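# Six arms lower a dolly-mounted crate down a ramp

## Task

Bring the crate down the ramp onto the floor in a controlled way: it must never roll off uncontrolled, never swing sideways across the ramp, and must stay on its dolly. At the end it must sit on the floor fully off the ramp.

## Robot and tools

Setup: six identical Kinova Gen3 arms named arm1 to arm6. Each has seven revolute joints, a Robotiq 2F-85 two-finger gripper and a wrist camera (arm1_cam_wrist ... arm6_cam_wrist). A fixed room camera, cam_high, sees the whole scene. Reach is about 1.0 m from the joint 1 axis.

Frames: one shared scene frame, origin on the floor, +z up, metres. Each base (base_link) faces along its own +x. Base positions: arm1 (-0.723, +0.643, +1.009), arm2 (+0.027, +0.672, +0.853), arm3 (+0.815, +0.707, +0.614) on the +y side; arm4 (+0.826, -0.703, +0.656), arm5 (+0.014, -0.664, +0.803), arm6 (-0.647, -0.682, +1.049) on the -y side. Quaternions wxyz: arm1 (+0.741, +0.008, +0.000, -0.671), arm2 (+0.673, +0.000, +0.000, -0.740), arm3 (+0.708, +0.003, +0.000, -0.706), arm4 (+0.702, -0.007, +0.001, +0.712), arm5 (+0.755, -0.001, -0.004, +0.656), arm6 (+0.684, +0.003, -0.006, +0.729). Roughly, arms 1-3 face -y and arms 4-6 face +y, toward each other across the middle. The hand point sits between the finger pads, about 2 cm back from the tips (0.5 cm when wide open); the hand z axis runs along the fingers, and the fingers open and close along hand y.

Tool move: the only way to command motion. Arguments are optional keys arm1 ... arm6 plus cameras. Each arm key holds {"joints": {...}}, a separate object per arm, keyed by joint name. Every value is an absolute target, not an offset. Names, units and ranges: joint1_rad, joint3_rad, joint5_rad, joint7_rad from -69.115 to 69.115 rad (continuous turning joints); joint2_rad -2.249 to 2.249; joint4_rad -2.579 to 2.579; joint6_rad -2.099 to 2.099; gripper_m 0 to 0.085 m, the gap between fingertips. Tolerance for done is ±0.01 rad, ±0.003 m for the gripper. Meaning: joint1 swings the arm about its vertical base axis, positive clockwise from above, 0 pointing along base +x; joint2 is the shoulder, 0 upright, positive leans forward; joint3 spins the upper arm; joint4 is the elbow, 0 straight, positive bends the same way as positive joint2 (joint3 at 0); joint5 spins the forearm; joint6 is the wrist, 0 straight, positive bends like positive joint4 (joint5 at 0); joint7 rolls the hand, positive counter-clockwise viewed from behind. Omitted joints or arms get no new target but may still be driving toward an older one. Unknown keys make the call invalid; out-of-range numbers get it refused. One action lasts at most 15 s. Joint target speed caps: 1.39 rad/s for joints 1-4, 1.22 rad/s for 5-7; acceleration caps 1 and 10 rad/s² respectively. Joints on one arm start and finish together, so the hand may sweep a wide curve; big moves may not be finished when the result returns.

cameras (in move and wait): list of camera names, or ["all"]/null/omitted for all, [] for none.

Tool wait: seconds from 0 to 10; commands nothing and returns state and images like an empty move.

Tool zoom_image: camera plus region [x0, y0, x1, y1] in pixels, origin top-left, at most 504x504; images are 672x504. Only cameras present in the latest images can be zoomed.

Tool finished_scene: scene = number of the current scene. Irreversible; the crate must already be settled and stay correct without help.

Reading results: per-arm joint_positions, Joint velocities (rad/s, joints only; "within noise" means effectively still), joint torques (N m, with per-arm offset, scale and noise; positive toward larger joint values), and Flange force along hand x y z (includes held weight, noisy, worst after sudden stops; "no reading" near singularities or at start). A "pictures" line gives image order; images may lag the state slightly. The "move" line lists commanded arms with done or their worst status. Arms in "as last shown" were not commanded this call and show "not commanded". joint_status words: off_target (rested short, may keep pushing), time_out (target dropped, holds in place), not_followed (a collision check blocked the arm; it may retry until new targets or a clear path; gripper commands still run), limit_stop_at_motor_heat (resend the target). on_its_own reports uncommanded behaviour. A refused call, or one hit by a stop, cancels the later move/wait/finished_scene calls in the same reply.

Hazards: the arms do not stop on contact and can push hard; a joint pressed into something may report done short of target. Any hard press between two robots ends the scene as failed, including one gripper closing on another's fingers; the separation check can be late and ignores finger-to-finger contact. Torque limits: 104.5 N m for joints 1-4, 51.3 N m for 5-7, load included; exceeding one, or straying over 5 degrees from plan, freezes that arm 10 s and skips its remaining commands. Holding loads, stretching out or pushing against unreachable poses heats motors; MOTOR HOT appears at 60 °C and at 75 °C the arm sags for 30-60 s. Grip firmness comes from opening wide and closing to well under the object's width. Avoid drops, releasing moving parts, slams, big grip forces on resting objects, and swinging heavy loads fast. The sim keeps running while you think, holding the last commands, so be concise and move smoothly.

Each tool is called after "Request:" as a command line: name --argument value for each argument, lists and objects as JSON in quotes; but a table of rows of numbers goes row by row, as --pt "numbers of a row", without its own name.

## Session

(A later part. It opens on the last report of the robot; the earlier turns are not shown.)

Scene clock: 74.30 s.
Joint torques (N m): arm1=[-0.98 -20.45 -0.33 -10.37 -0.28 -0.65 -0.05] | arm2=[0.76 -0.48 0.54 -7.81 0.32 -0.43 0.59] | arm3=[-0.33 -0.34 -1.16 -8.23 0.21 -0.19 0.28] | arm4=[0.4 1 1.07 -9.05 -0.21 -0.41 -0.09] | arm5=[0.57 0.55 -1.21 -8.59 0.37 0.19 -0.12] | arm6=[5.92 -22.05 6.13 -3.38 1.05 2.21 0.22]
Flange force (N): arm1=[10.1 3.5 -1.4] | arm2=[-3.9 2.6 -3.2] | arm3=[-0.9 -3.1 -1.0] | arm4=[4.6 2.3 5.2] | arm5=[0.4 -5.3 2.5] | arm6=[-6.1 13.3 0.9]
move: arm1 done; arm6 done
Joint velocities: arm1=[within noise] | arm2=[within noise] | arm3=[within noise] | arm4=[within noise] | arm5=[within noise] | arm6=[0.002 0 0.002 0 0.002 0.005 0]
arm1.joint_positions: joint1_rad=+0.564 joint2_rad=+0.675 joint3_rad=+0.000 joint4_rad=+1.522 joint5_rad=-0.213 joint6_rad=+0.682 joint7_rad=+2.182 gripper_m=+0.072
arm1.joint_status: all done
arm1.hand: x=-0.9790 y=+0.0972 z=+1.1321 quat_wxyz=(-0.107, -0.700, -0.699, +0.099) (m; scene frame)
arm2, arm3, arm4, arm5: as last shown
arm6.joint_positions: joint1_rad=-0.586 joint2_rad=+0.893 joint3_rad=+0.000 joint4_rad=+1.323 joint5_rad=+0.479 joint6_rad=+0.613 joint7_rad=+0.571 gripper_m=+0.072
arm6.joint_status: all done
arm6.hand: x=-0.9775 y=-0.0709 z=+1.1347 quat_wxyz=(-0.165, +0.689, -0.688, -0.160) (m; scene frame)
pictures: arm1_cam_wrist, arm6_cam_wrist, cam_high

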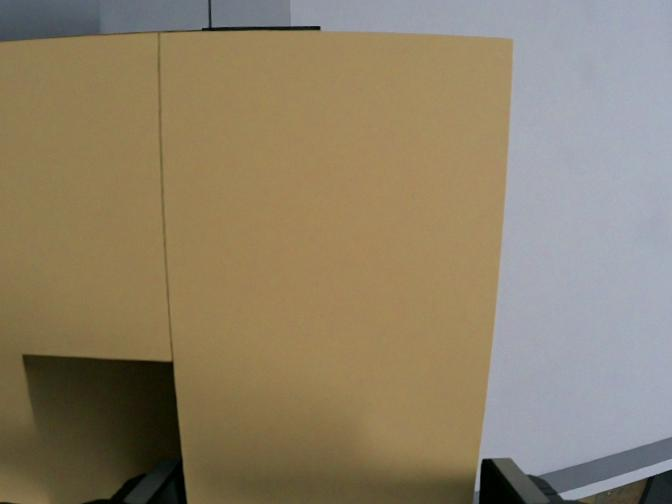

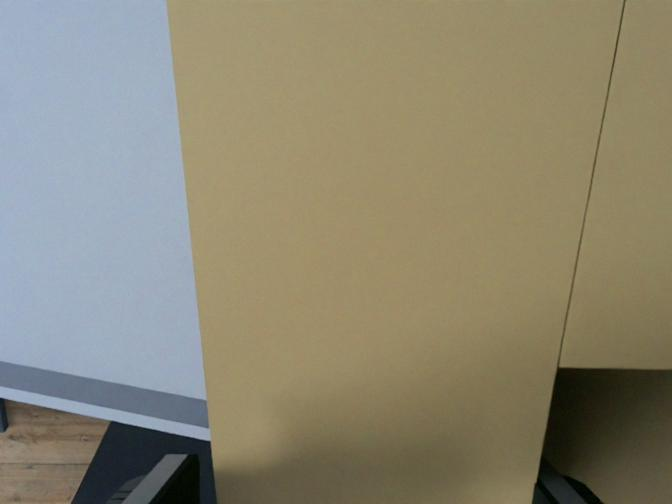

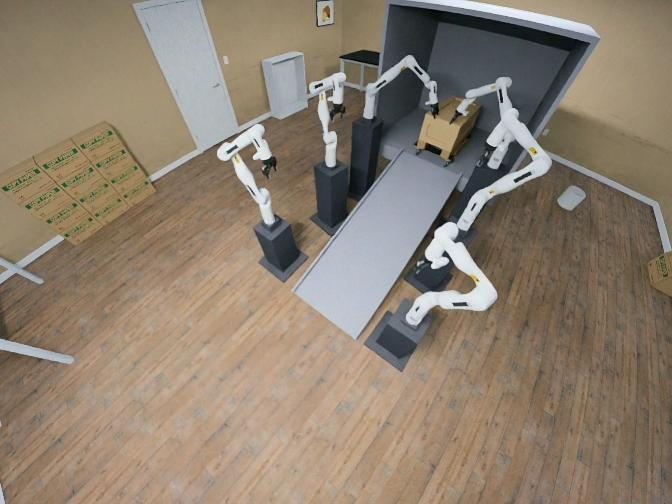

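Request:
move --arm1 '{"joints":{"joint1_rad":0.4772,"joint2_rad":0.6426,"joint4_rad":1.6293,"joint5_rad":-0.1919,"joint6_rad":0.5938,"joint7_rad":2.0898}}' --arm6 '{"joints":{"joint1_rad":-0.5168,"joint2_rad":0.8519,"joint4_rad":1.4598,"joint5_rad":0.4996,"joint6_rad":0.5008,"joint7_rad":0.5956}}' --cameras '["arm1_cam_wrist","arm6_cam_wrist","cam_high"]'

Request:
zoom_image --camera "cam_high" --region '[390, 80, 490, 180]'

Scene clock: 77.27 s.
Joint torques (N m): arm1=[4.94 40.1 4.74 20.68 1.25 5.47 -0.97] | arm2=[0.77 -0.45 0.6 -7.83 0.31 -0.36 0.62] | arm3=[-0.3 -0.35 -1.11 -8.22 0.23 -0.2 0.28] | arm4=[0.39 0.96 1.11 -9.06 -0.26 -0.43 -0.08] | arm5=[0.57 0.58 -1.13 -8.56 0.36 0.24 -0.17] | arm6=[6.72 52.43 3.05 38.96 -2.06 14.66 2.19]
Flange force (N): arm1=[-18.9 14.1 -103.0] | arm2=[-4.0 2.9 -2.8] | arm3=[-0.9 -2.9 -1.0] | arm4=[4.5 2.5 5.1] | arm5=[0.3 -5.2 2.5] | arm6=[-58.0 18.0 -92.6]
move: arm1 done; arm6 done
Joint velocities: within noise
arm1.joint_positions: joint1_rad=+0.477 joint2_rad=+0.642 joint3_rad=+0.000 joint4_rad=+1.629 joint5_rad=-0.192 joint6_rad=+0.594 joint7_rad=+2.090 gripper_m=+0.072
arm1.joint_status: all done
arm1.hand: x=-0.9304 y=+0.1004 z=+1.1231 quat_wxyz=(-0.106, -0.701, -0.698, +0.100) (m; scene frame)
arm2, arm3, arm4, arm5: as last shown
arm6.joint_positions: joint1_rad=-0.517 joint2_rad=+0.850 joint3_rad=+0.000 joint4_rad=+1.460 joint5_rad=+0.500 joint6_rad=+0.501 joint7_rad=+0.596 gripper_m=+0.072
arm6.joint_status: all done
arm6.hand: x=-0.9302 y=-0.0763 z=+1.1251 quat_wxyz=(-0.160, +0.691, -0.686, -0.161) (m; scene frame)
pictures: arm1_cam_wrist, arm6_cam_wrist, cam_high

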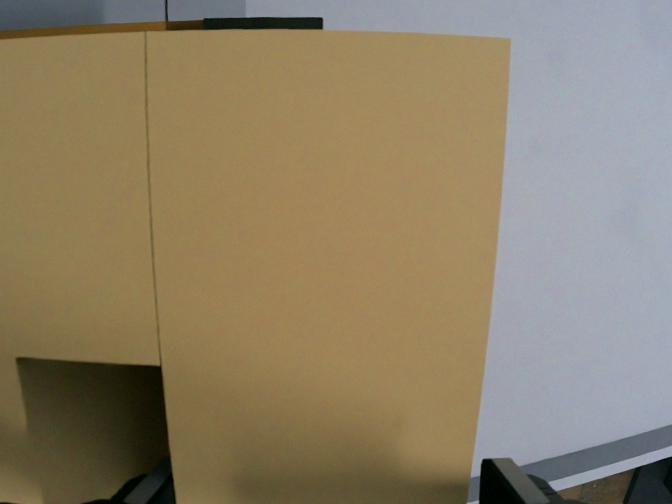

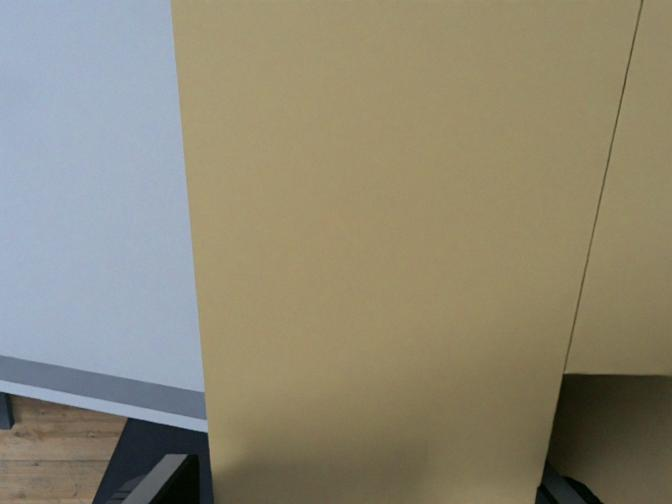

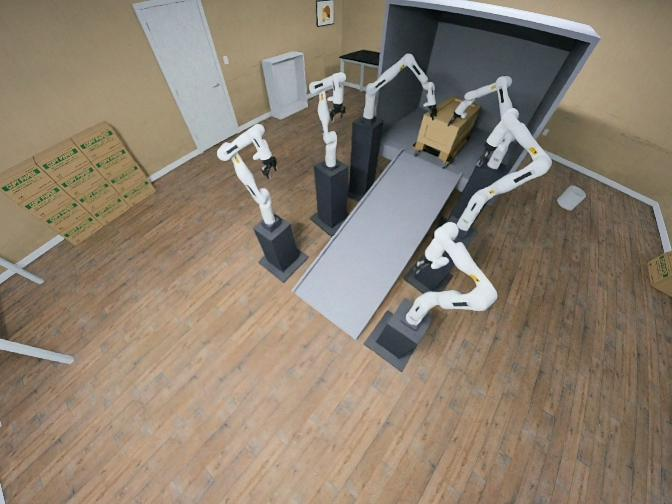

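Scaled by 5.040 from the camera's 672x504 image, which has a finer 960x720 frame.

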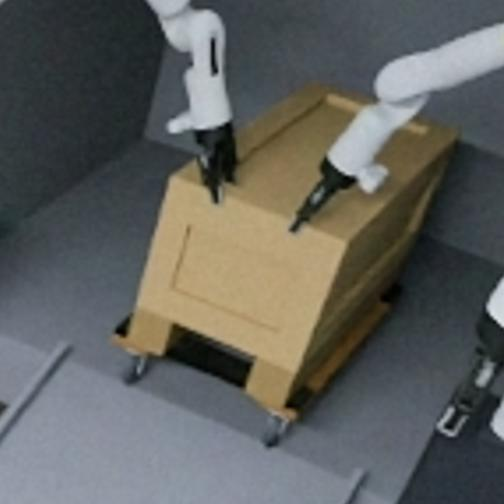

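Request:
move --arm1 '{"joints":{"joint1_rad":0.4772,"joint2_rad":0.6336,"joint4_rad":1.6227,"joint5_rad":-0.1919,"joint6_rad":0.6093,"joint7_rad":2.0898}}' --arm6 '{"joints":{"joint1_rad":-0.5168,"joint2_rad":0.8416,"joint4_rad":1.4561,"joint5_rad":0.4996,"joint6_rad":0.5148,"joint7_rad":0.5956}}' --cameras '[]'

Request:
move --arm1 '{"joints":{"joint1_rad":0.3635,"joint2_rad":0.6115,"joint4_rad":1.6919,"joint5_rad":-0.1063,"joint6_rad":0.5450,"joint7_rad":1.9171}}' --arm6 '{"joints":{"joint1_rad":-0.4072,"joint2_rad":0.8302,"joint4_rad":1.4715,"joint5_rad":0.3197,"joint6_rad":0.5300,"joint7_rad":0.8448}}' --cameras '["arm1_cam_wrist","arm6_cam_wrist","cam_high"]'

Request:
zoom_image --camera "cam_high" --region '[390, 80, 490, 180]'

Scene clock: 85.90 s.
Joint torques (N m): arm1=[3.56 3.69 3.88 2.57 1.05 1.89 -0.47] | arm2=[0.77 -0.46 0.57 -7.76 0.33 -0.43 0.57] | arm3=[-0.28 -0.32 -1.07 -8.26 0.21 -0.2 0.29] | arm4=[0.36 1 1.1 -9.04 -0.25 -0.41 -0.07] | arm5=[0.48 0.6 -1.27 -8.61 0.4 0.17 -0.11] | arm6=[-3.04 9.66 -3.4 11.5 -1.98 3.54 0.99]
Flange force (N): arm1=[-3.8 9.9 -39.7] | arm2=[-3.9 2.7 -3.3] | arm3=[-0.8 -2.8 -0.8] | arm4=[4.6 2.5 5.1] | arm5=[0.5 -5.4 2.5] | arm6=[-29.6 -0.2 -40.5]
move: arm1 done; arm6 done
Joint velocities: within noise
arm1.joint_positions: joint1_rad=+0.477 joint2_rad=+0.634 joint3_rad=+0.000 joint4_rad=+1.623 joint5_rad=-0.192 joint6_rad=+0.609 joint7_rad=+2.090 gripper_m=+0.072
arm1.joint_status: all done
arm1.hand: x=-0.9299 y=+0.1001 z=+1.1287 quat_wxyz=(-0.107, -0.701, -0.699, +0.100) (m; scene frame)
arm2, arm3, arm4, arm5: as last shown
arm6.joint_positions: joint1_rad=-0.517 joint2_rad=+0.842 joint3_rad=+0.000 joint4_rad=+1.456 joint5_rad=+0.500 joint6_rad=+0.515 joint7_rad=+0.596 gripper_m=+0.072
arm6.joint_status: all done
arm6.hand: x=-0.9284 y=-0.0756 z=+1.1309 quat_wxyz=(-0.162, +0.690, -0.687, -0.160) (m; scene frame)
pictures: none
No camera images: "cameras" was empty.

Scene clock: 86.87 s.
Joint torques (N m): arm1=[13.49 -23.67 13.91 -14.23 3.72 -3.12 -0.07] | arm2=[0.77 -0.54 0.6 -7.81 0.34 -0.39 0.62] | arm3=[-0.27 -0.37 -1.15 -8.2 0.21 -0.21 0.25] | arm4=[0.35 1 1.07 -9.04 -0.23 -0.41 -0.06] | arm5=[0.57 0.57 -1.23 -8.6 0.36 0.26 -0.13] | arm6=[-1.56 -23.45 -0.37 -7.69 -0.52 -1.75 -0.02]
Flange force (N): arm1=[9.5 27.3 6.0] | arm2=[-4.2 2.9 -3.1] | arm3=[-1.0 -3.2 -1.1] | arm4=[4.6 2.4 5.1] | arm5=[0.3 -5.4 2.7] | arm6=[-4.4 -1.1 0.9]
move: arm1 done; arm6 done
Joint velocities: within noise
arm1.joint_positions: joint1_rad=+0.363 joint2_rad=+0.611 joint3_rad=+0.000 joint4_rad=+1.692 joint5_rad=-0.106 joint6_rad=+0.545 joint7_rad=+1.917 gripper_m=+0.072
arm1.joint_status: all done
arm1.hand: x=-0.8796 y=+0.0978 z=+1.1232 quat_wxyz=(-0.097, -0.700, -0.699, +0.106) (m; scene frame)
arm2, arm3, arm4, arm5: as last shown
arm6.joint_positions: joint1_rad=-0.407 joint2_rad=+0.830 joint3_rad=+0.000 joint4_rad=+1.472 joint5_rad=+0.320 joint6_rad=+0.530 joint7_rad=+0.845 gripper_m=+0.072
arm6.joint_status: all done
arm6.hand: x=-0.8739 y=-0.0743 z=+1.1239 quat_wxyz=(-0.133, +0.693, -0.695, -0.134) (m; scene frame)
pictures: arm1_cam_wrist, arm6_cam_wrist, cam_high

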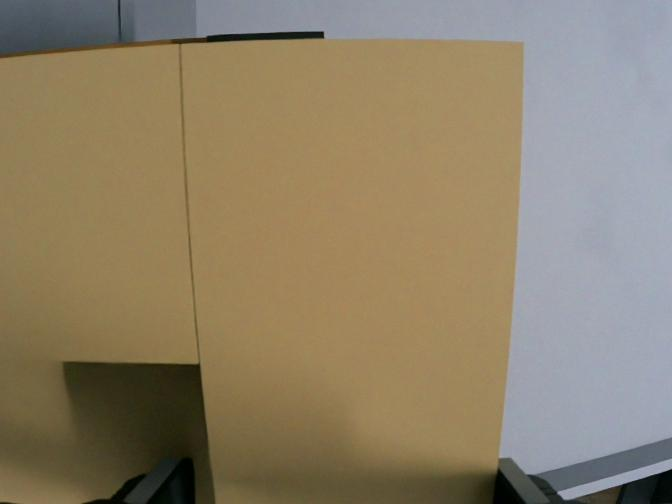

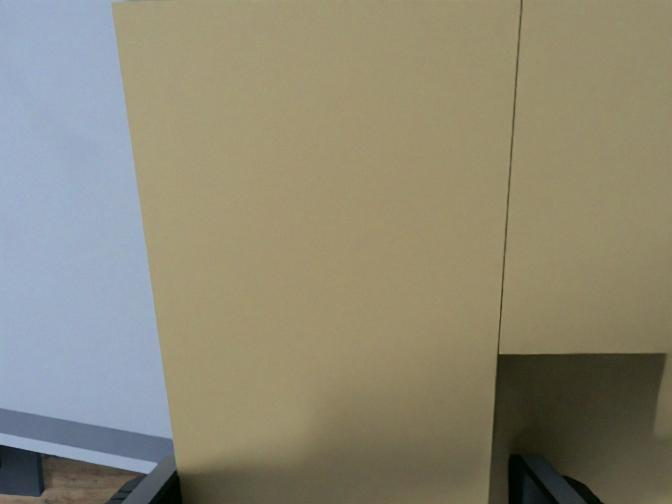

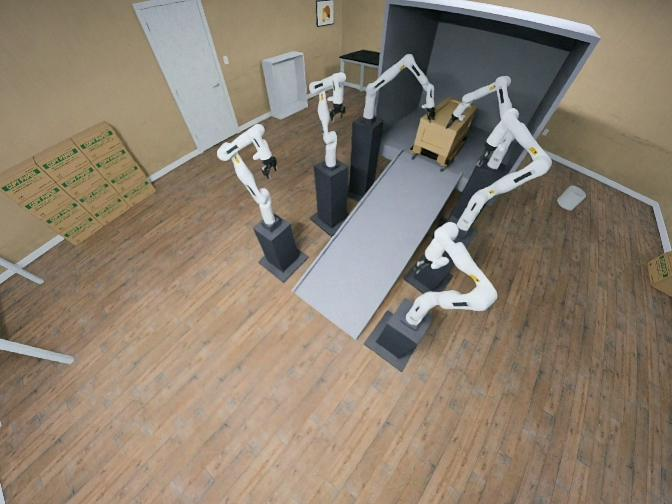

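Scaled by 5.040 from the camera's 672x504 image, which has a finer 960x720 frame.

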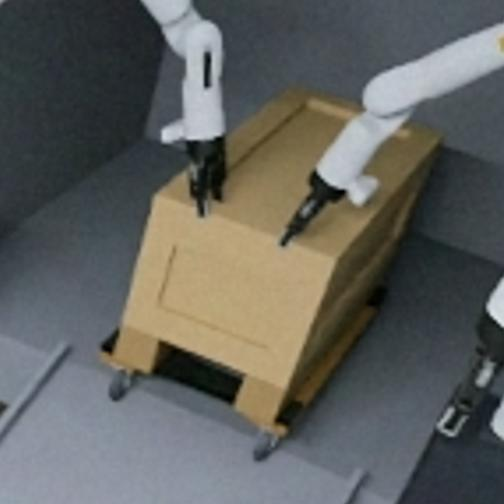

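Request:
move --arm1 '{"joints":{"joint1_rad":0.2498,"joint2_rad":0.5983,"joint4_rad":1.7676,"joint5_rad":-0.0206,"joint6_rad":0.4687,"joint7_rad":1.7444}}' --arm6 '{"joints":{"joint1_rad":-0.2976,"joint2_rad":0.8281,"joint4_rad":1.4902,"joint5_rad":0.1397,"joint6_rad":0.5337,"joint7_rad":1.0940}}' --cameras '["arm1_cam_wrist","arm6_cam_wrist","cam_high"]'

Request:
zoom_image --camera "cam_high" --region '[390, 80, 490, 180]'

Scene clock: 89.63 s.
Joint torques (N m): arm1=[5.58 -19.56 6.59 -9.03 1.74 -0.35 0.02] | arm2=[0.75 -0.44 0.56 -7.85 0.29 -0.41 0.58] | arm3=[-0.31 -0.28 -1.09 -8.21 0.23 -0.21 0.32] | arm4=[0.39 1 1.08 -9.06 -0.25 -0.41 -0.06] | arm5=[0.54 0.61 -1.24 -8.57 0.33 0.27 -0.13] | arm6=[-10.94 -30.24 -9.04 -13.77 -2.77 -4.86 0.04]
Flange force (N): arm1=[5.9 11.2 2.2] | arm2=[-3.8 2.6 -2.9] | arm3=[-0.8 -2.8 -1.1] | arm4=[4.6 2.4 5.2] | arm5=[0.4 -5.4 2.6] | arm6=[-0.2 -18.0 8.0]
move: arm1 done; arm6 done
Joint velocities: within noise
arm1.joint_positions: joint1_rad=+0.250 joint2_rad=+0.598 joint3_rad=+0.000 joint4_rad=+1.768 joint5_rad=-0.021 joint6_rad=+0.469 joint7_rad=+1.744 gripper_m=+0.072
arm1.joint_status: all done
arm1.hand: x=-0.8288 y=+0.1004 z=+1.1135 quat_wxyz=(-0.094, -0.698, -0.701, +0.113) (m; scene frame)
arm2, arm3, arm4, arm5: as last shown
arm6.joint_positions: joint1_rad=-0.298 joint2_rad=+0.828 joint3_rad=+0.000 joint4_rad=+1.490 joint5_rad=+0.140 joint6_rad=+0.534 joint7_rad=+1.094 gripper_m=+0.072
arm6.joint_status: all done
arm6.hand: x=-0.8266 y=-0.0763 z=+1.1141 quat_wxyz=(-0.098, +0.697, -0.700, -0.122) (m; scene frame)
pictures: arm1_cam_wrist, arm6_cam_wrist, cam_high

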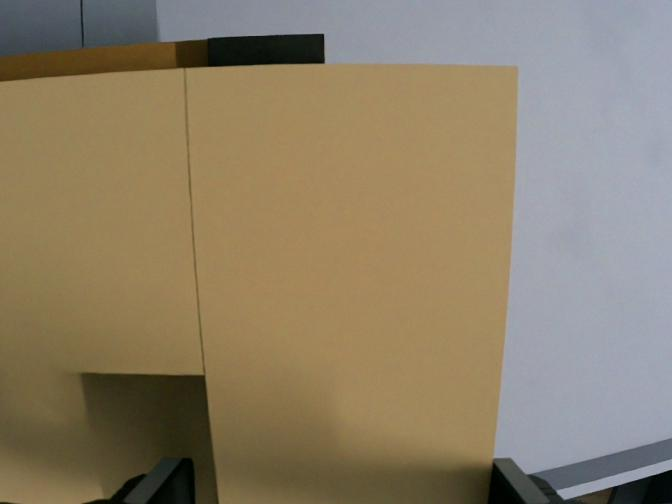

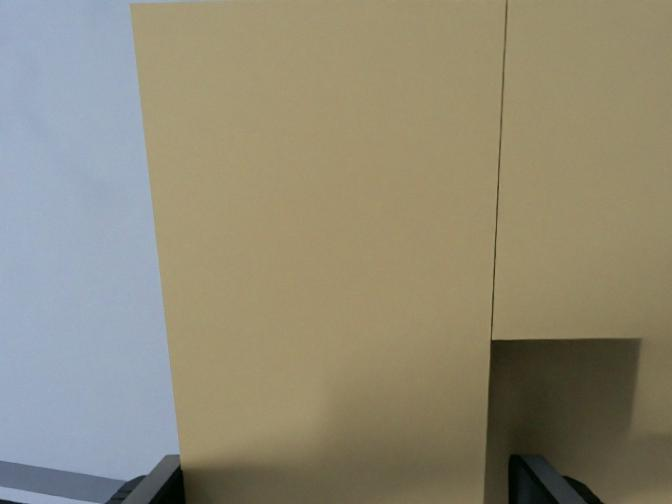

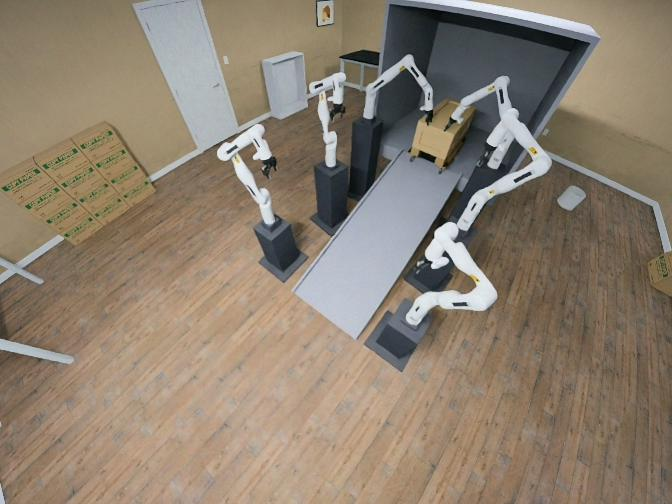

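Scaled by 5.040 from the camera's 672x504 image, which has a finer 960x720 frame.

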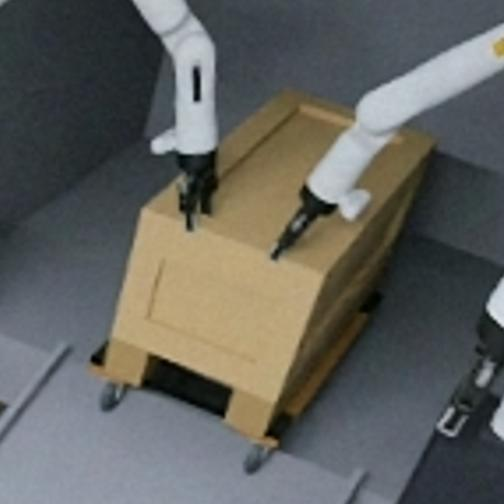

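Request:
move --arm1 '{"joints":{"joint1_rad":0.1303,"joint2_rad":0.6392,"joint4_rad":1.7369,"joint5_rad":0.0743,"joint6_rad":0.5184,"joint7_rad":1.5501}}' --arm6 '{"joints":{"joint1_rad":-0.1942,"joint2_rad":0.8547,"joint4_rad":1.4836,"joint5_rad":0.0313,"joint6_rad":0.5546,"joint7_rad":1.2816}}' --cameras '["arm1_cam_wrist","arm6_cam_wrist"]'

Scene clock: 94.33 s.
Joint torques (N m): arm1=[1.67 -18.1 2.86 -8.66 0.88 -0.35 -0.05] | arm2=[0.77 -0.49 0.59 -7.81 0.28 -0.42 0.62] | arm3=[-0.32 -0.37 -1.08 -8.26 0.21 -0.2 0.29] | arm4=[0.39 1.01 1.1 -9.04 -0.21 -0.4 -0.06] | arm5=[0.57 0.63 -1.22 -8.56 0.37 0.27 -0.13] | arm6=[-15.97 -21.23 -14.8 -11.06 -5 -4.64 -0.01]
Flange force (N): arm1=[8.2 3.5 -2.6] | arm2=[-4.0 2.8 -3.1] | arm3=[-0.9 -2.8 -0.9] | arm4=[4.6 2.5 5.2] | arm5=[0.4 -5.3 2.6] | arm6=[-0.4 -26.6 -10.1]
move: arm1 done; arm6 done
Joint velocities: within noise
arm1.joint_positions: joint1_rad=+0.130 joint2_rad=+0.639 joint3_rad=+0.000 joint4_rad=+1.737 joint5_rad=+0.074 joint6_rad=+0.518 joint7_rad=+1.550 gripper_m=+0.072
arm1.joint_status: all done
arm1.hand: x=-0.7775 y=+0.0984 z=+1.0969 quat_wxyz=(-0.071, -0.700, -0.705, +0.095) (m; scene frame)
arm2.joint_positions: joint1_rad=+0.089 joint2_rad=-0.456 joint3_rad=-0.049 joint4_rad=+1.507 joint5_rad=+0.013 joint6_rad=+1.981 joint7_rad=+1.787 gripper_m=+0.085
arm2.joint_status: not commanded
arm2.hand: x=-0.0135 y=+0.5556 z=+1.3622 quat_wxyz=(-0.017, -0.680, -0.731, +0.054) (m; scene frame)
arm3.joint_positions: joint1_rad=+0.428 joint2_rad=-0.420 joint3_rad=-0.114 joint4_rad=+1.539 joint5_rad=-0.034 joint6_rad=+1.985 joint7_rad=+1.341 gripper_m=+0.085
arm3.joint_status: not commanded
arm3.hand: x=+0.7696 y=+0.5907 z=+1.1089 quat_wxyz=(-0.006, -0.869, -0.495, +0.016) (m; scene frame)
arm4.joint_positions: joint1_rad=-0.423 joint2_rad=-0.413 joint3_rad=-0.036 joint4_rad=+1.450 joint5_rad=-0.024 joint6_rad=+1.972 joint7_rad=+1.392 gripper_m=+0.085
arm4.joint_status: not commanded
arm4.hand: x=+0.7699 y=-0.5637 z=+1.1754 quat_wxyz=(-0.024, +0.804, -0.591, -0.054) (m; scene frame)
arm5.joint_positions: joint1_rad=+0.195 joint2_rad=-0.443 joint3_rad=-0.118 joint4_rad=+1.573 joint5_rad=-0.027 joint6_rad=+2.023 joint7_rad=+1.548 gripper_m=+0.085
arm5.joint_status: not commanded
arm5.hand: x=+0.0397 y=-0.5707 z=+1.2910 quat_wxyz=(-0.007, +0.618, -0.786, +0.015) (m; scene frame)
arm6.joint_positions: joint1_rad=-0.194 joint2_rad=+0.855 joint3_rad=+0.000 joint4_rad=+1.484 joint5_rad=+0.031 joint6_rad=+0.555 joint7_rad=+1.282 gripper_m=+0.072
arm6.joint_status: all done
arm6.hand: x=-0.7768 y=-0.0749 z=+1.0970 quat_wxyz=(-0.075, +0.699, -0.703, -0.106) (m; scene frame)
pictures: arm1_cam_wrist, arm6_cam_wrist

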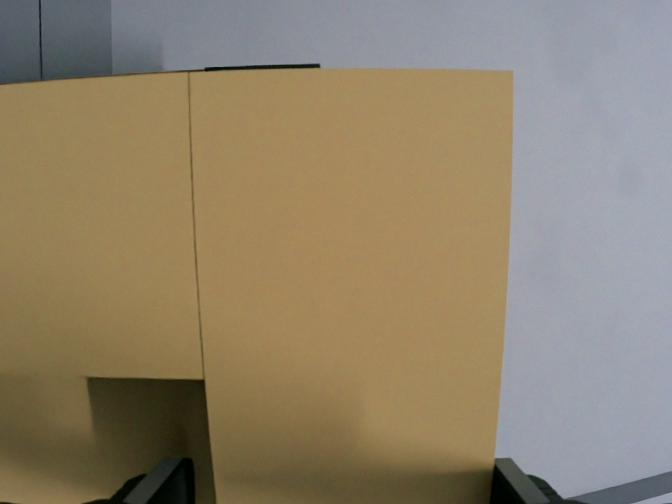

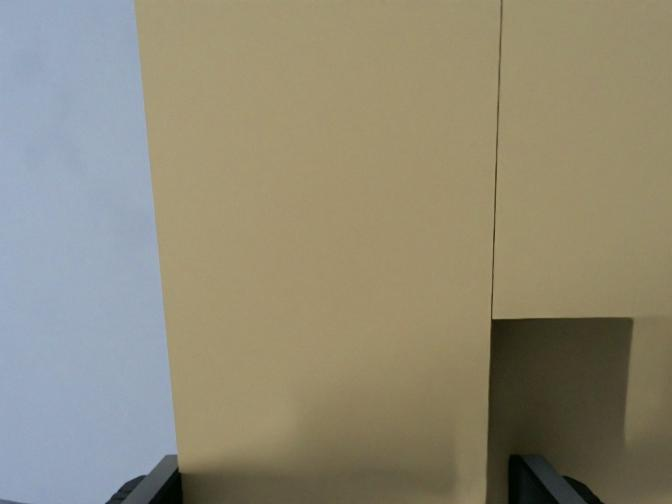

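Request:
move --arm1 '{"joints":{"joint1_rad":0.0108,"joint2_rad":0.6800,"joint4_rad":1.7062,"joint5_rad":0.1691,"joint6_rad":0.5681,"joint7_rad":1.3558}}' --arm6 '{"joints":{"joint1_rad":-0.0908,"joint2_rad":0.8813,"joint4_rad":1.4769,"joint5_rad":-0.0771,"joint6_rad":0.5754,"joint7_rad":1.4692}}' --cameras '["arm1_cam_wrist","arm6_cam_wrist","cam_high"]'

Request:
zoom_image --camera "cam_high" --region '[380, 80, 480, 180]'

Scene clock: 96.63 s.
Joint torques (N m): arm1=[-0.39 -19.35 0.9 -8.76 0.44 -0.16 -0.02] | arm2=[0.76 -0.53 0.63 -7.82 0.31 -0.39 0.57] | arm3=[-0.33 -0.35 -1.12 -8.22 0.22 -0.2 0.29] | arm4=[0.34 1 1.08 -9.06 -0.24 -0.42 -0.08] | arm5=[0.56 0.48 -1.24 -8.6 0.37 0.23 -0.19] | arm6=[-21.3 -18.04 -20.37 -8.6 -7.11 -2.72 -0.07]
Flange force (N): arm1=[8.7 -1.0 -0.4] | arm2=[-4.1 2.8 -3.1] | arm3=[-0.9 -2.9 -1.1] | arm4=[4.6 2.4 5.2] | arm5=[0.2 -5.6 2.5] | arm6=[-1.5 -34.8 -16.0]
move: arm1 done; arm6 done
Joint velocities: within noise
arm1.joint_positions: joint1_rad=+0.011 joint2_rad=+0.680 joint3_rad=+0.000 joint4_rad=+1.706 joint5_rad=+0.169 joint6_rad=+0.568 joint7_rad=+1.356 gripper_m=+0.072
arm1.joint_status: all done
arm1.hand: x=-0.7293 y=+0.1001 z=+1.0822 quat_wxyz=(-0.044, -0.701, -0.706, +0.089) (m; scene frame)
arm2, arm3, arm4, arm5: as last shown
arm6.joint_positions: joint1_rad=-0.091 joint2_rad=+0.881 joint3_rad=+0.000 joint4_rad=+1.477 joint5_rad=-0.077 joint6_rad=+0.575 joint7_rad=+1.469 gripper_m=+0.072
arm6.joint_status: all done
arm6.hand: x=-0.7299 y=-0.0765 z=+1.0815 quat_wxyz=(-0.050, +0.701, -0.705, -0.100) (m; scene frame)
pictures: arm1_cam_wrist, arm6_cam_wrist, cam_high

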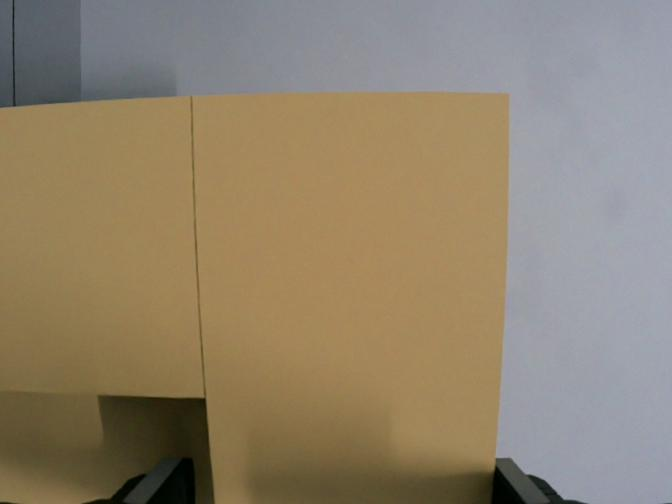

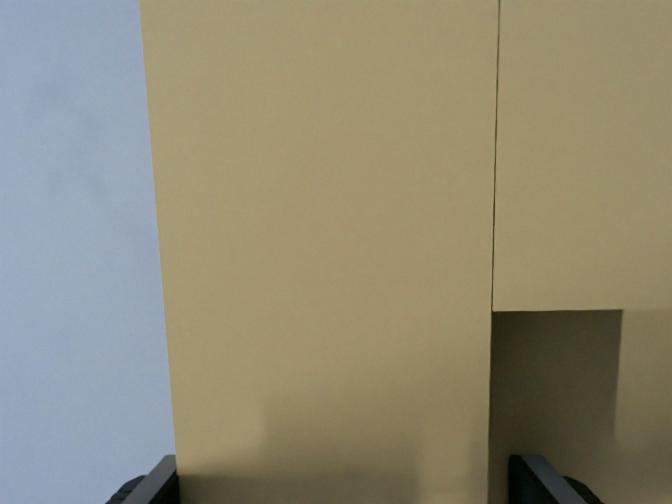

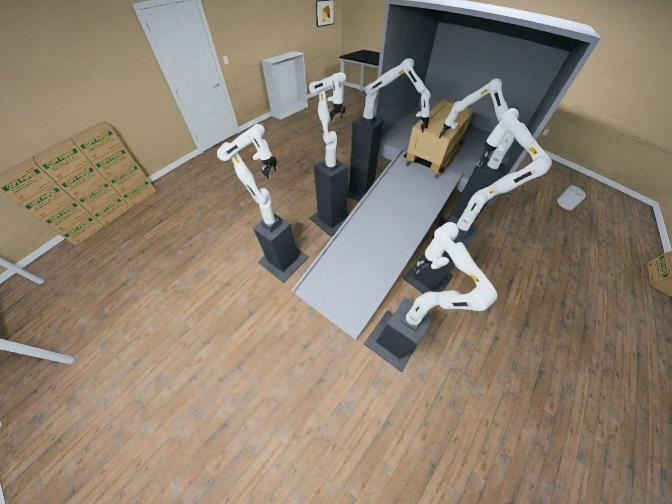

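Scaled by 5.040 from the camera's 672x504 image, which has a finer 960x720 frame.

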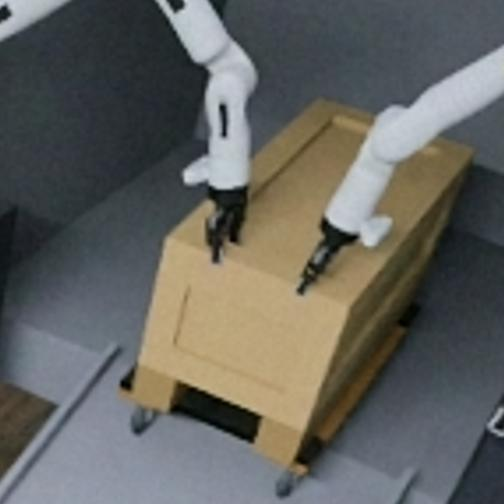

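Request:
move --arm1 '{"joints":{"joint1_rad":-0.0950,"joint2_rad":0.7289,"joint4_rad":1.6555,"joint5_rad":0.2097,"joint6_rad":0.6159,"joint7_rad":1.2226}}' --arm6 '{"joints":{"joint1_rad":0.0109,"joint2_rad":0.9144,"joint4_rad":1.4505,"joint5_rad":-0.1410,"joint6_rad":0.6051,"joint7_rad":1.6187}}' --cameras '["arm1_cam_wrist","arm6_cam_wrist"]'

Scene clock: 99.83 s.
Joint torques (N m): arm1=[1 -20.16 2.32 -8.4 0.84 0.28 -0.06] | arm2=[0.74 -0.53 0.51 -7.77 0.32 -0.4 0.63] | arm3=[-0.31 -0.36 -1.1 -8.22 0.19 -0.2 0.3] | arm4=[0.37 1 1.09 -9.02 -0.22 -0.42 -0.08] | arm5=[0.48 0.6 -1.28 -8.52 0.4 0.23 -0.14] | arm6=[-16.59 -32.56 -15.36 -12.64 -5.78 -1.98 0.08]
Flange force (N): arm1=[8.4 0.8 0.0] | arm2=[-4.1 2.6 -3.3] | arm3=[-1.0 -2.9 -1.0] | arm4=[4.6 2.5 5.0] | arm5=[0.4 -5.5 2.3] | arm6=[1.9 -28.9 9.9]
move: arm1 done; arm6 done
Joint velocities: within noise
arm1.joint_positions: joint1_rad=-0.095 joint2_rad=+0.729 joint3_rad=+0.000 joint4_rad=+1.655 joint5_rad=+0.210 joint6_rad=+0.616 joint7_rad=+1.223 gripper_m=+0.072
arm1.joint_status: all done
arm1.hand: x=-0.6802 y=+0.0979 z=+1.0685 quat_wxyz=(-0.029, -0.701, -0.707, +0.084) (m; scene frame)
arm2, arm3, arm4, arm5: as last shown
arm6.joint_positions: joint1_rad=+0.011 joint2_rad=+0.914 joint3_rad=+0.000 joint4_rad=+1.450 joint5_rad=-0.141 joint6_rad=+0.605 joint7_rad=+1.619 gripper_m=+0.072
arm6.joint_status: all done
arm6.hand: x=-0.6795 y=-0.0748 z=+1.0681 quat_wxyz=(-0.034, +0.701, -0.706, -0.095) (m; scene frame)
pictures: arm1_cam_wrist, arm6_cam_wrist

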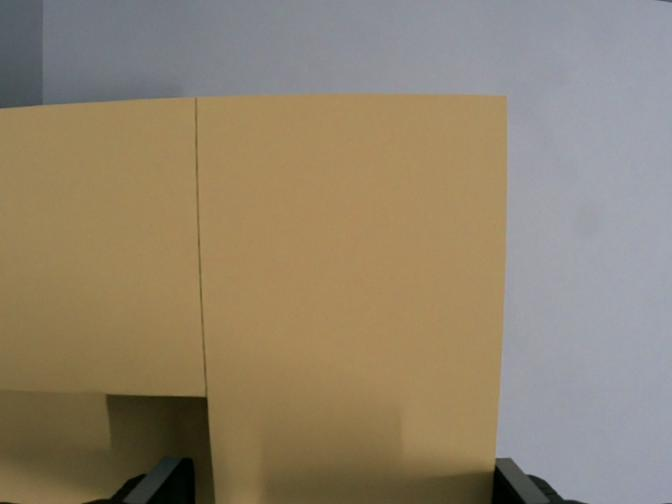

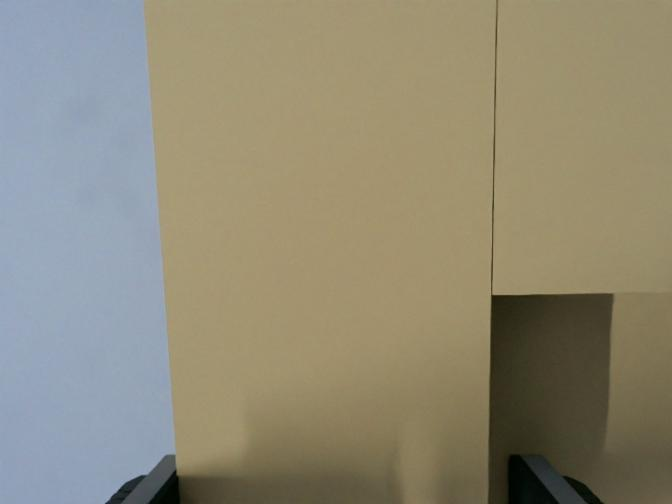

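Good. Continue.

Request:
move --arm1 '{"joints":{"joint1_rad":-0.2007,"joint2_rad":0.7778,"joint4_rad":1.6048,"joint5_rad":0.2503,"joint6_rad":0.6637,"joint7_rad":1.0893}}' --arm6 '{"joints":{"joint1_rad":0.1126,"joint2_rad":0.9475,"joint4_rad":1.4240,"joint5_rad":-0.2049,"joint6_rad":0.6348,"joint7_rad":1.7681}}' --cameras '["arm1_cam_wrist","arm6_cam_wrist","cam_high"]'

Request:
zoom_image --camera "cam_high" --region '[380, 80, 480, 180]'

Scene clock: 101.60 s.
Joint torques (N m): arm1=[1.96 -19.18 3.33 -6.71 1.2 1.23 0.01] | arm2=[0.73 -0.47 0.61 -7.82 0.35 -0.47 0.62] | arm3=[-0.32 -0.38 -1.08 -8.22 0.22 -0.21 0.28] | arm4=[0.39 1.02 1.09 -9.07 -0.22 -0.41 -0.08] | arm5=[0.57 0.59 -1.16 -8.6 0.38 0.23 -0.1] | arm6=[-14.47 -30.2 -13.76 -8.83 -5.51 0.41 -0.01]
Flange force (N): arm1=[6.9 1.8 -2.0] | arm2=[-3.9 3.0 -3.2] | arm3=[-1.0 -2.8 -1.1] | arm4=[4.7 2.4 5.3] | arm5=[0.4 -5.0 2.6] | arm6=[-1.8 -25.8 8.6]
move: arm1 done; arm6 done
Joint velocities: within noise
arm1.joint_positions: joint1_rad=-0.201 joint2_rad=+0.778 joint3_rad=+0.000 joint4_rad=+1.605 joint5_rad=+0.250 joint6_rad=+0.664 joint7_rad=+1.089 gripper_m=+0.072
arm1.joint_status: all done
arm1.hand: x=-0.6317 y=+0.1002 z=+1.0551 quat_wxyz=(-0.012, -0.701, -0.708, +0.085) (m; scene frame)
arm2, arm3, arm4, arm5: as last shown
arm6.joint_positions: joint1_rad=+0.113 joint2_rad=+0.948 joint3_rad=+0.000 joint4_rad=+1.424 joint5_rad=-0.205 joint6_rad=+0.635 joint7_rad=+1.768 gripper_m=+0.072
arm6.joint_status: all done
arm6.hand: x=-0.6305 y=-0.0767 z=+1.0554 quat_wxyz=(-0.018, +0.701, -0.706, -0.097) (m; scene frame)
pictures: arm1_cam_wrist, arm6_cam_wrist, cam_high

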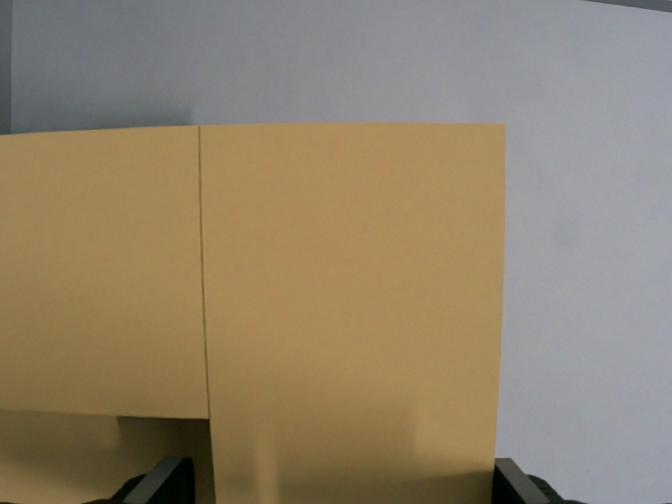

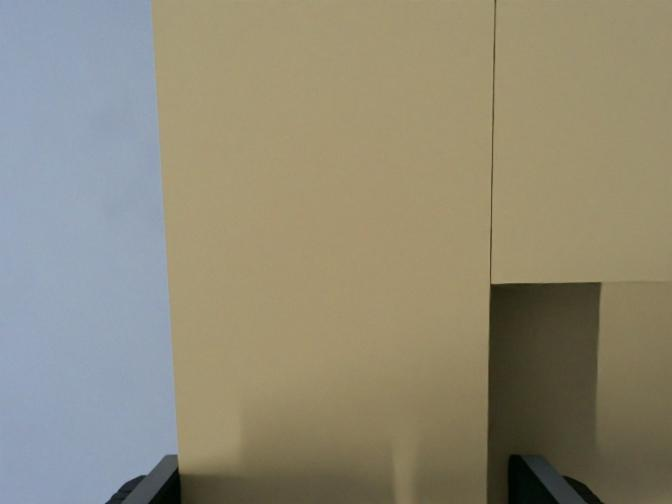

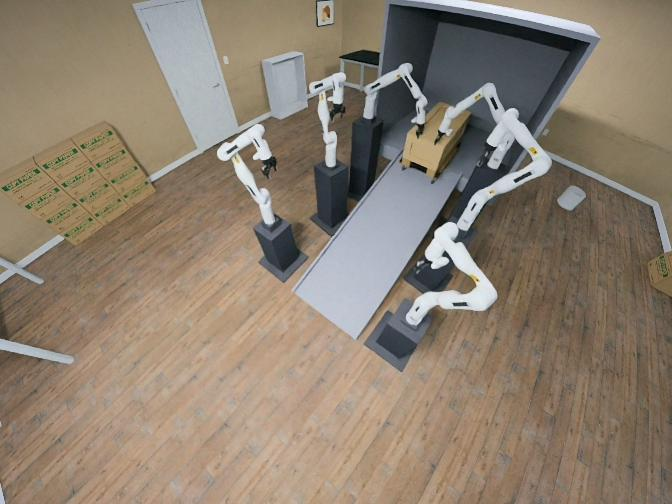

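Scaled by 5.040 from the camera's 672x504 image, which has a finer 960x720 frame.

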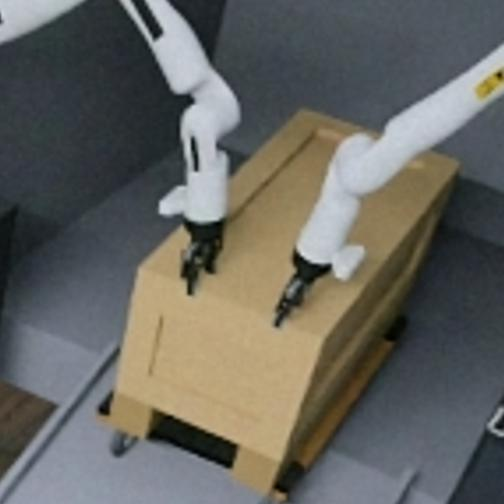

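Request:
move --arm1 '{"joints":{"joint1_rad":-0.2946,"joint2_rad":0.8415,"joint4_rad":1.5150,"joint5_rad":0.2609,"joint6_rad":0.7295,"joint7_rad":0.9964}}' --arm6 '{"joints":{"joint1_rad":0.2086,"joint2_rad":0.9976,"joint4_rad":1.3606,"joint5_rad":-0.2365,"joint6_rad":0.6844,"joint7_rad":1.8823}}' --cameras '["arm1_cam_wrist","arm6_cam_wrist"]'

Scene clock: 106.10 s.
Joint torques (N m): arm1=[3.87 -22.56 5.44 -9.8 2.05 0.22 -0.24] | arm2=[0.73 -0.57 0.57 -7.8 0.35 -0.38 0.58] | arm3=[-0.3 -0.37 -1.08 -8.21 0.22 -0.21 0.3] | arm4=[0.4 1.01 1.11 -9.05 -0.22 -0.4 -0.08] | arm5=[0.66 0.59 -1.24 -8.7 0.32 0.29 -0.13] | arm6=[-16.26 -30.53 -15.29 -11.72 -6.37 -1.24 0.31]
Flange force (N): arm1=[13.4 2.8 -0.5] | arm2=[-4.2 2.7 -3.1] | arm3=[-1.0 -2.8 -1.1] | arm4=[4.6 2.5 5.2] | arm5=[0.4 -5.6 3.2] | arm6=[7.5 -26.8 2.4]
move: arm1 done; arm6 done
Joint velocities: within noise
arm1.joint_positions: joint1_rad=-0.295 joint2_rad=+0.842 joint3_rad=+0.000 joint4_rad=+1.515 joint5_rad=+0.261 joint6_rad=+0.730 joint7_rad=+0.996 gripper_m=+0.072
arm1.joint_status: all done
arm1.hand: x=-0.5817 y=+0.0974 z=+1.0419 quat_wxyz=(+0.000, -0.701, -0.708, +0.086) (m; scene frame)
arm2, arm3, arm4, arm5: as last shown
arm6.joint_positions: joint1_rad=+0.209 joint2_rad=+0.998 joint3_rad=+0.000 joint4_rad=+1.361 joint5_rad=-0.237 joint6_rad=+0.684 joint7_rad=+1.882 gripper_m=+0.072
arm6.joint_status: all done
arm6.hand: x=-0.5804 y=-0.0749 z=+1.0409 quat_wxyz=(-0.006, +0.701, -0.707, -0.096) (m; scene frame)
pictures: arm1_cam_wrist, arm6_cam_wrist

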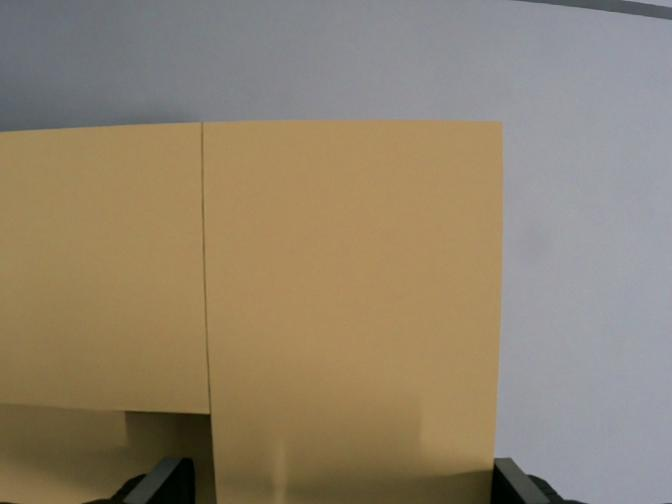

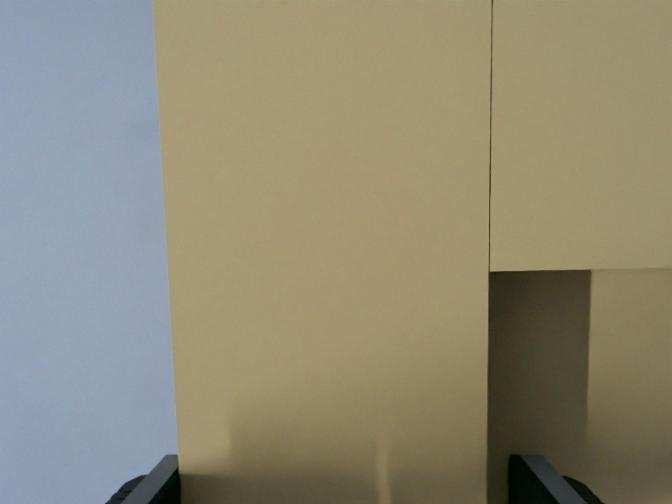

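Request:
move --arm1 '{"joints":{"joint1_rad":-0.3885,"joint2_rad":0.9052,"joint4_rad":1.4251,"joint5_rad":0.2715,"joint6_rad":0.7952,"joint7_rad":0.9035}}' --arm6 '{"joints":{"joint1_rad":0.3046,"joint2_rad":1.0476,"joint4_rad":1.2971,"joint5_rad":-0.2681,"joint6_rad":0.7340,"joint7_rad":1.9964}}' --cameras '["arm1_cam_wrist","arm6_cam_wrist","cam_high"]'

Request:
zoom_image --camera "cam_high" --region '[370, 80, 480, 190]'

Scene clock: 108.03 s.
Joint torques (N m): arm1=[2.56 -20.43 3.93 -5.68 1.49 2.21 0.03] | arm2=[0.81 -0.52 0.58 -7.82 0.33 -0.36 0.59] | arm3=[-0.28 -0.34 -1.12 -8.28 0.21 -0.19 0.27] | arm4=[0.39 1.01 1.08 -9.06 -0.22 -0.4 -0.07] | arm5=[0.52 0.54 -1.22 -8.6 0.39 0.17 -0.14] | arm6=[-14.48 -28.87 -13.69 -4.03 -5.96 3.83 -0.11]
Flange force (N): arm1=[6.1 1.8 -1.9] | arm2=[-4.1 2.7 -3.0] | arm3=[-0.9 -3.1 -0.8] | arm4=[4.6 2.4 5.3] | arm5=[0.4 -5.3 2.4] | arm6=[-6.7 -27.8 8.4]
move: arm1 done; arm6 done
Joint velocities: within noise
arm1.joint_positions: joint1_rad=-0.388 joint2_rad=+0.905 joint3_rad=+0.000 joint4_rad=+1.425 joint5_rad=+0.272 joint6_rad=+0.795 joint7_rad=+0.904 gripper_m=+0.072
arm1.joint_status: all done
arm1.hand: x=-0.5311 y=+0.1004 z=+1.0284 quat_wxyz=(+0.012, -0.701, -0.708, +0.089) (m; scene frame)
arm2, arm3, arm4, arm5: as last shown
arm6.joint_positions: joint1_rad=+0.305 joint2_rad=+1.048 joint3_rad=+0.000 joint4_rad=+1.297 joint5_rad=-0.268 joint6_rad=+0.734 joint7_rad=+1.996 gripper_m=+0.072
arm6.joint_status: all done
arm6.hand: x=-0.5304 y=-0.0778 z=+1.0267 quat_wxyz=(+0.007, +0.701, -0.706, -0.100) (m; scene frame)
pictures: arm1_cam_wrist, arm6_cam_wrist, cam_high

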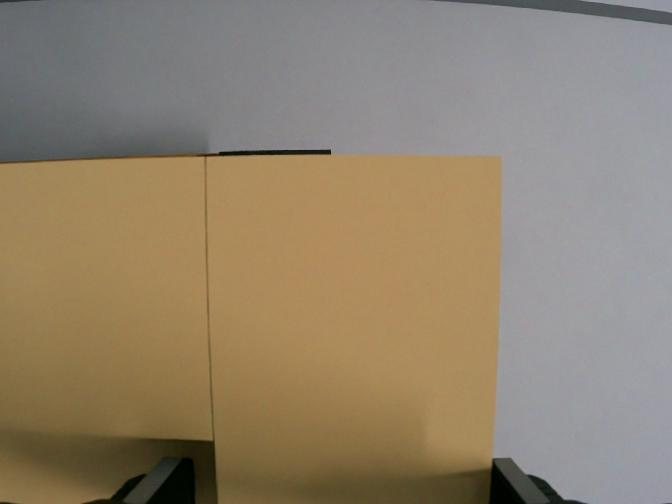

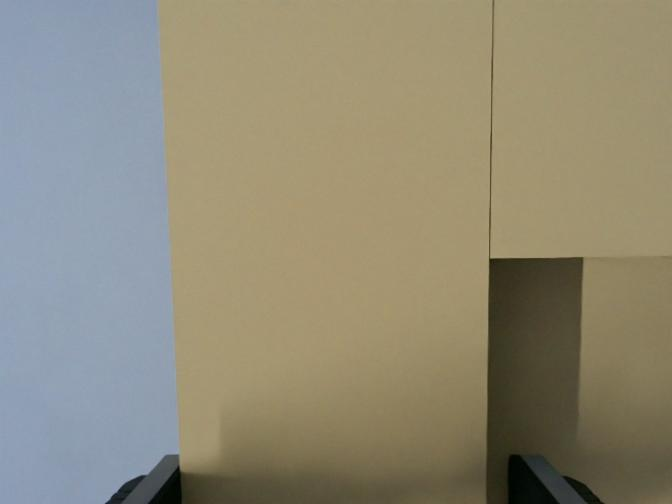

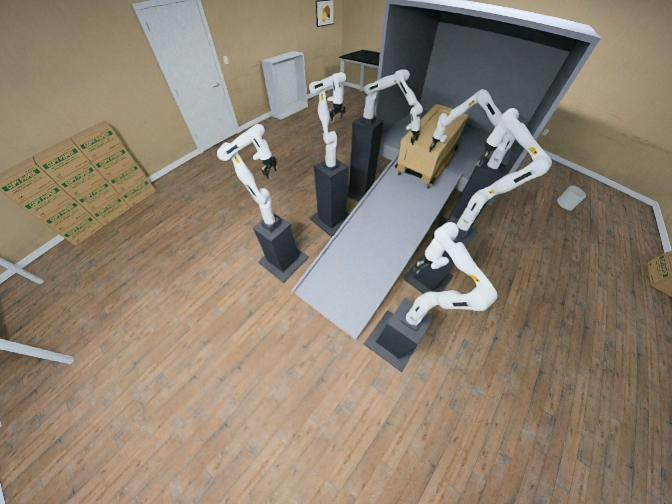

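Scaled by 4.582 from the camera's 672x504 image, which has a finer 960x720 frame.

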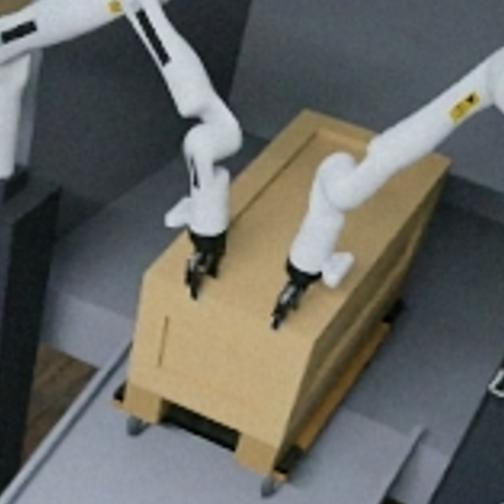

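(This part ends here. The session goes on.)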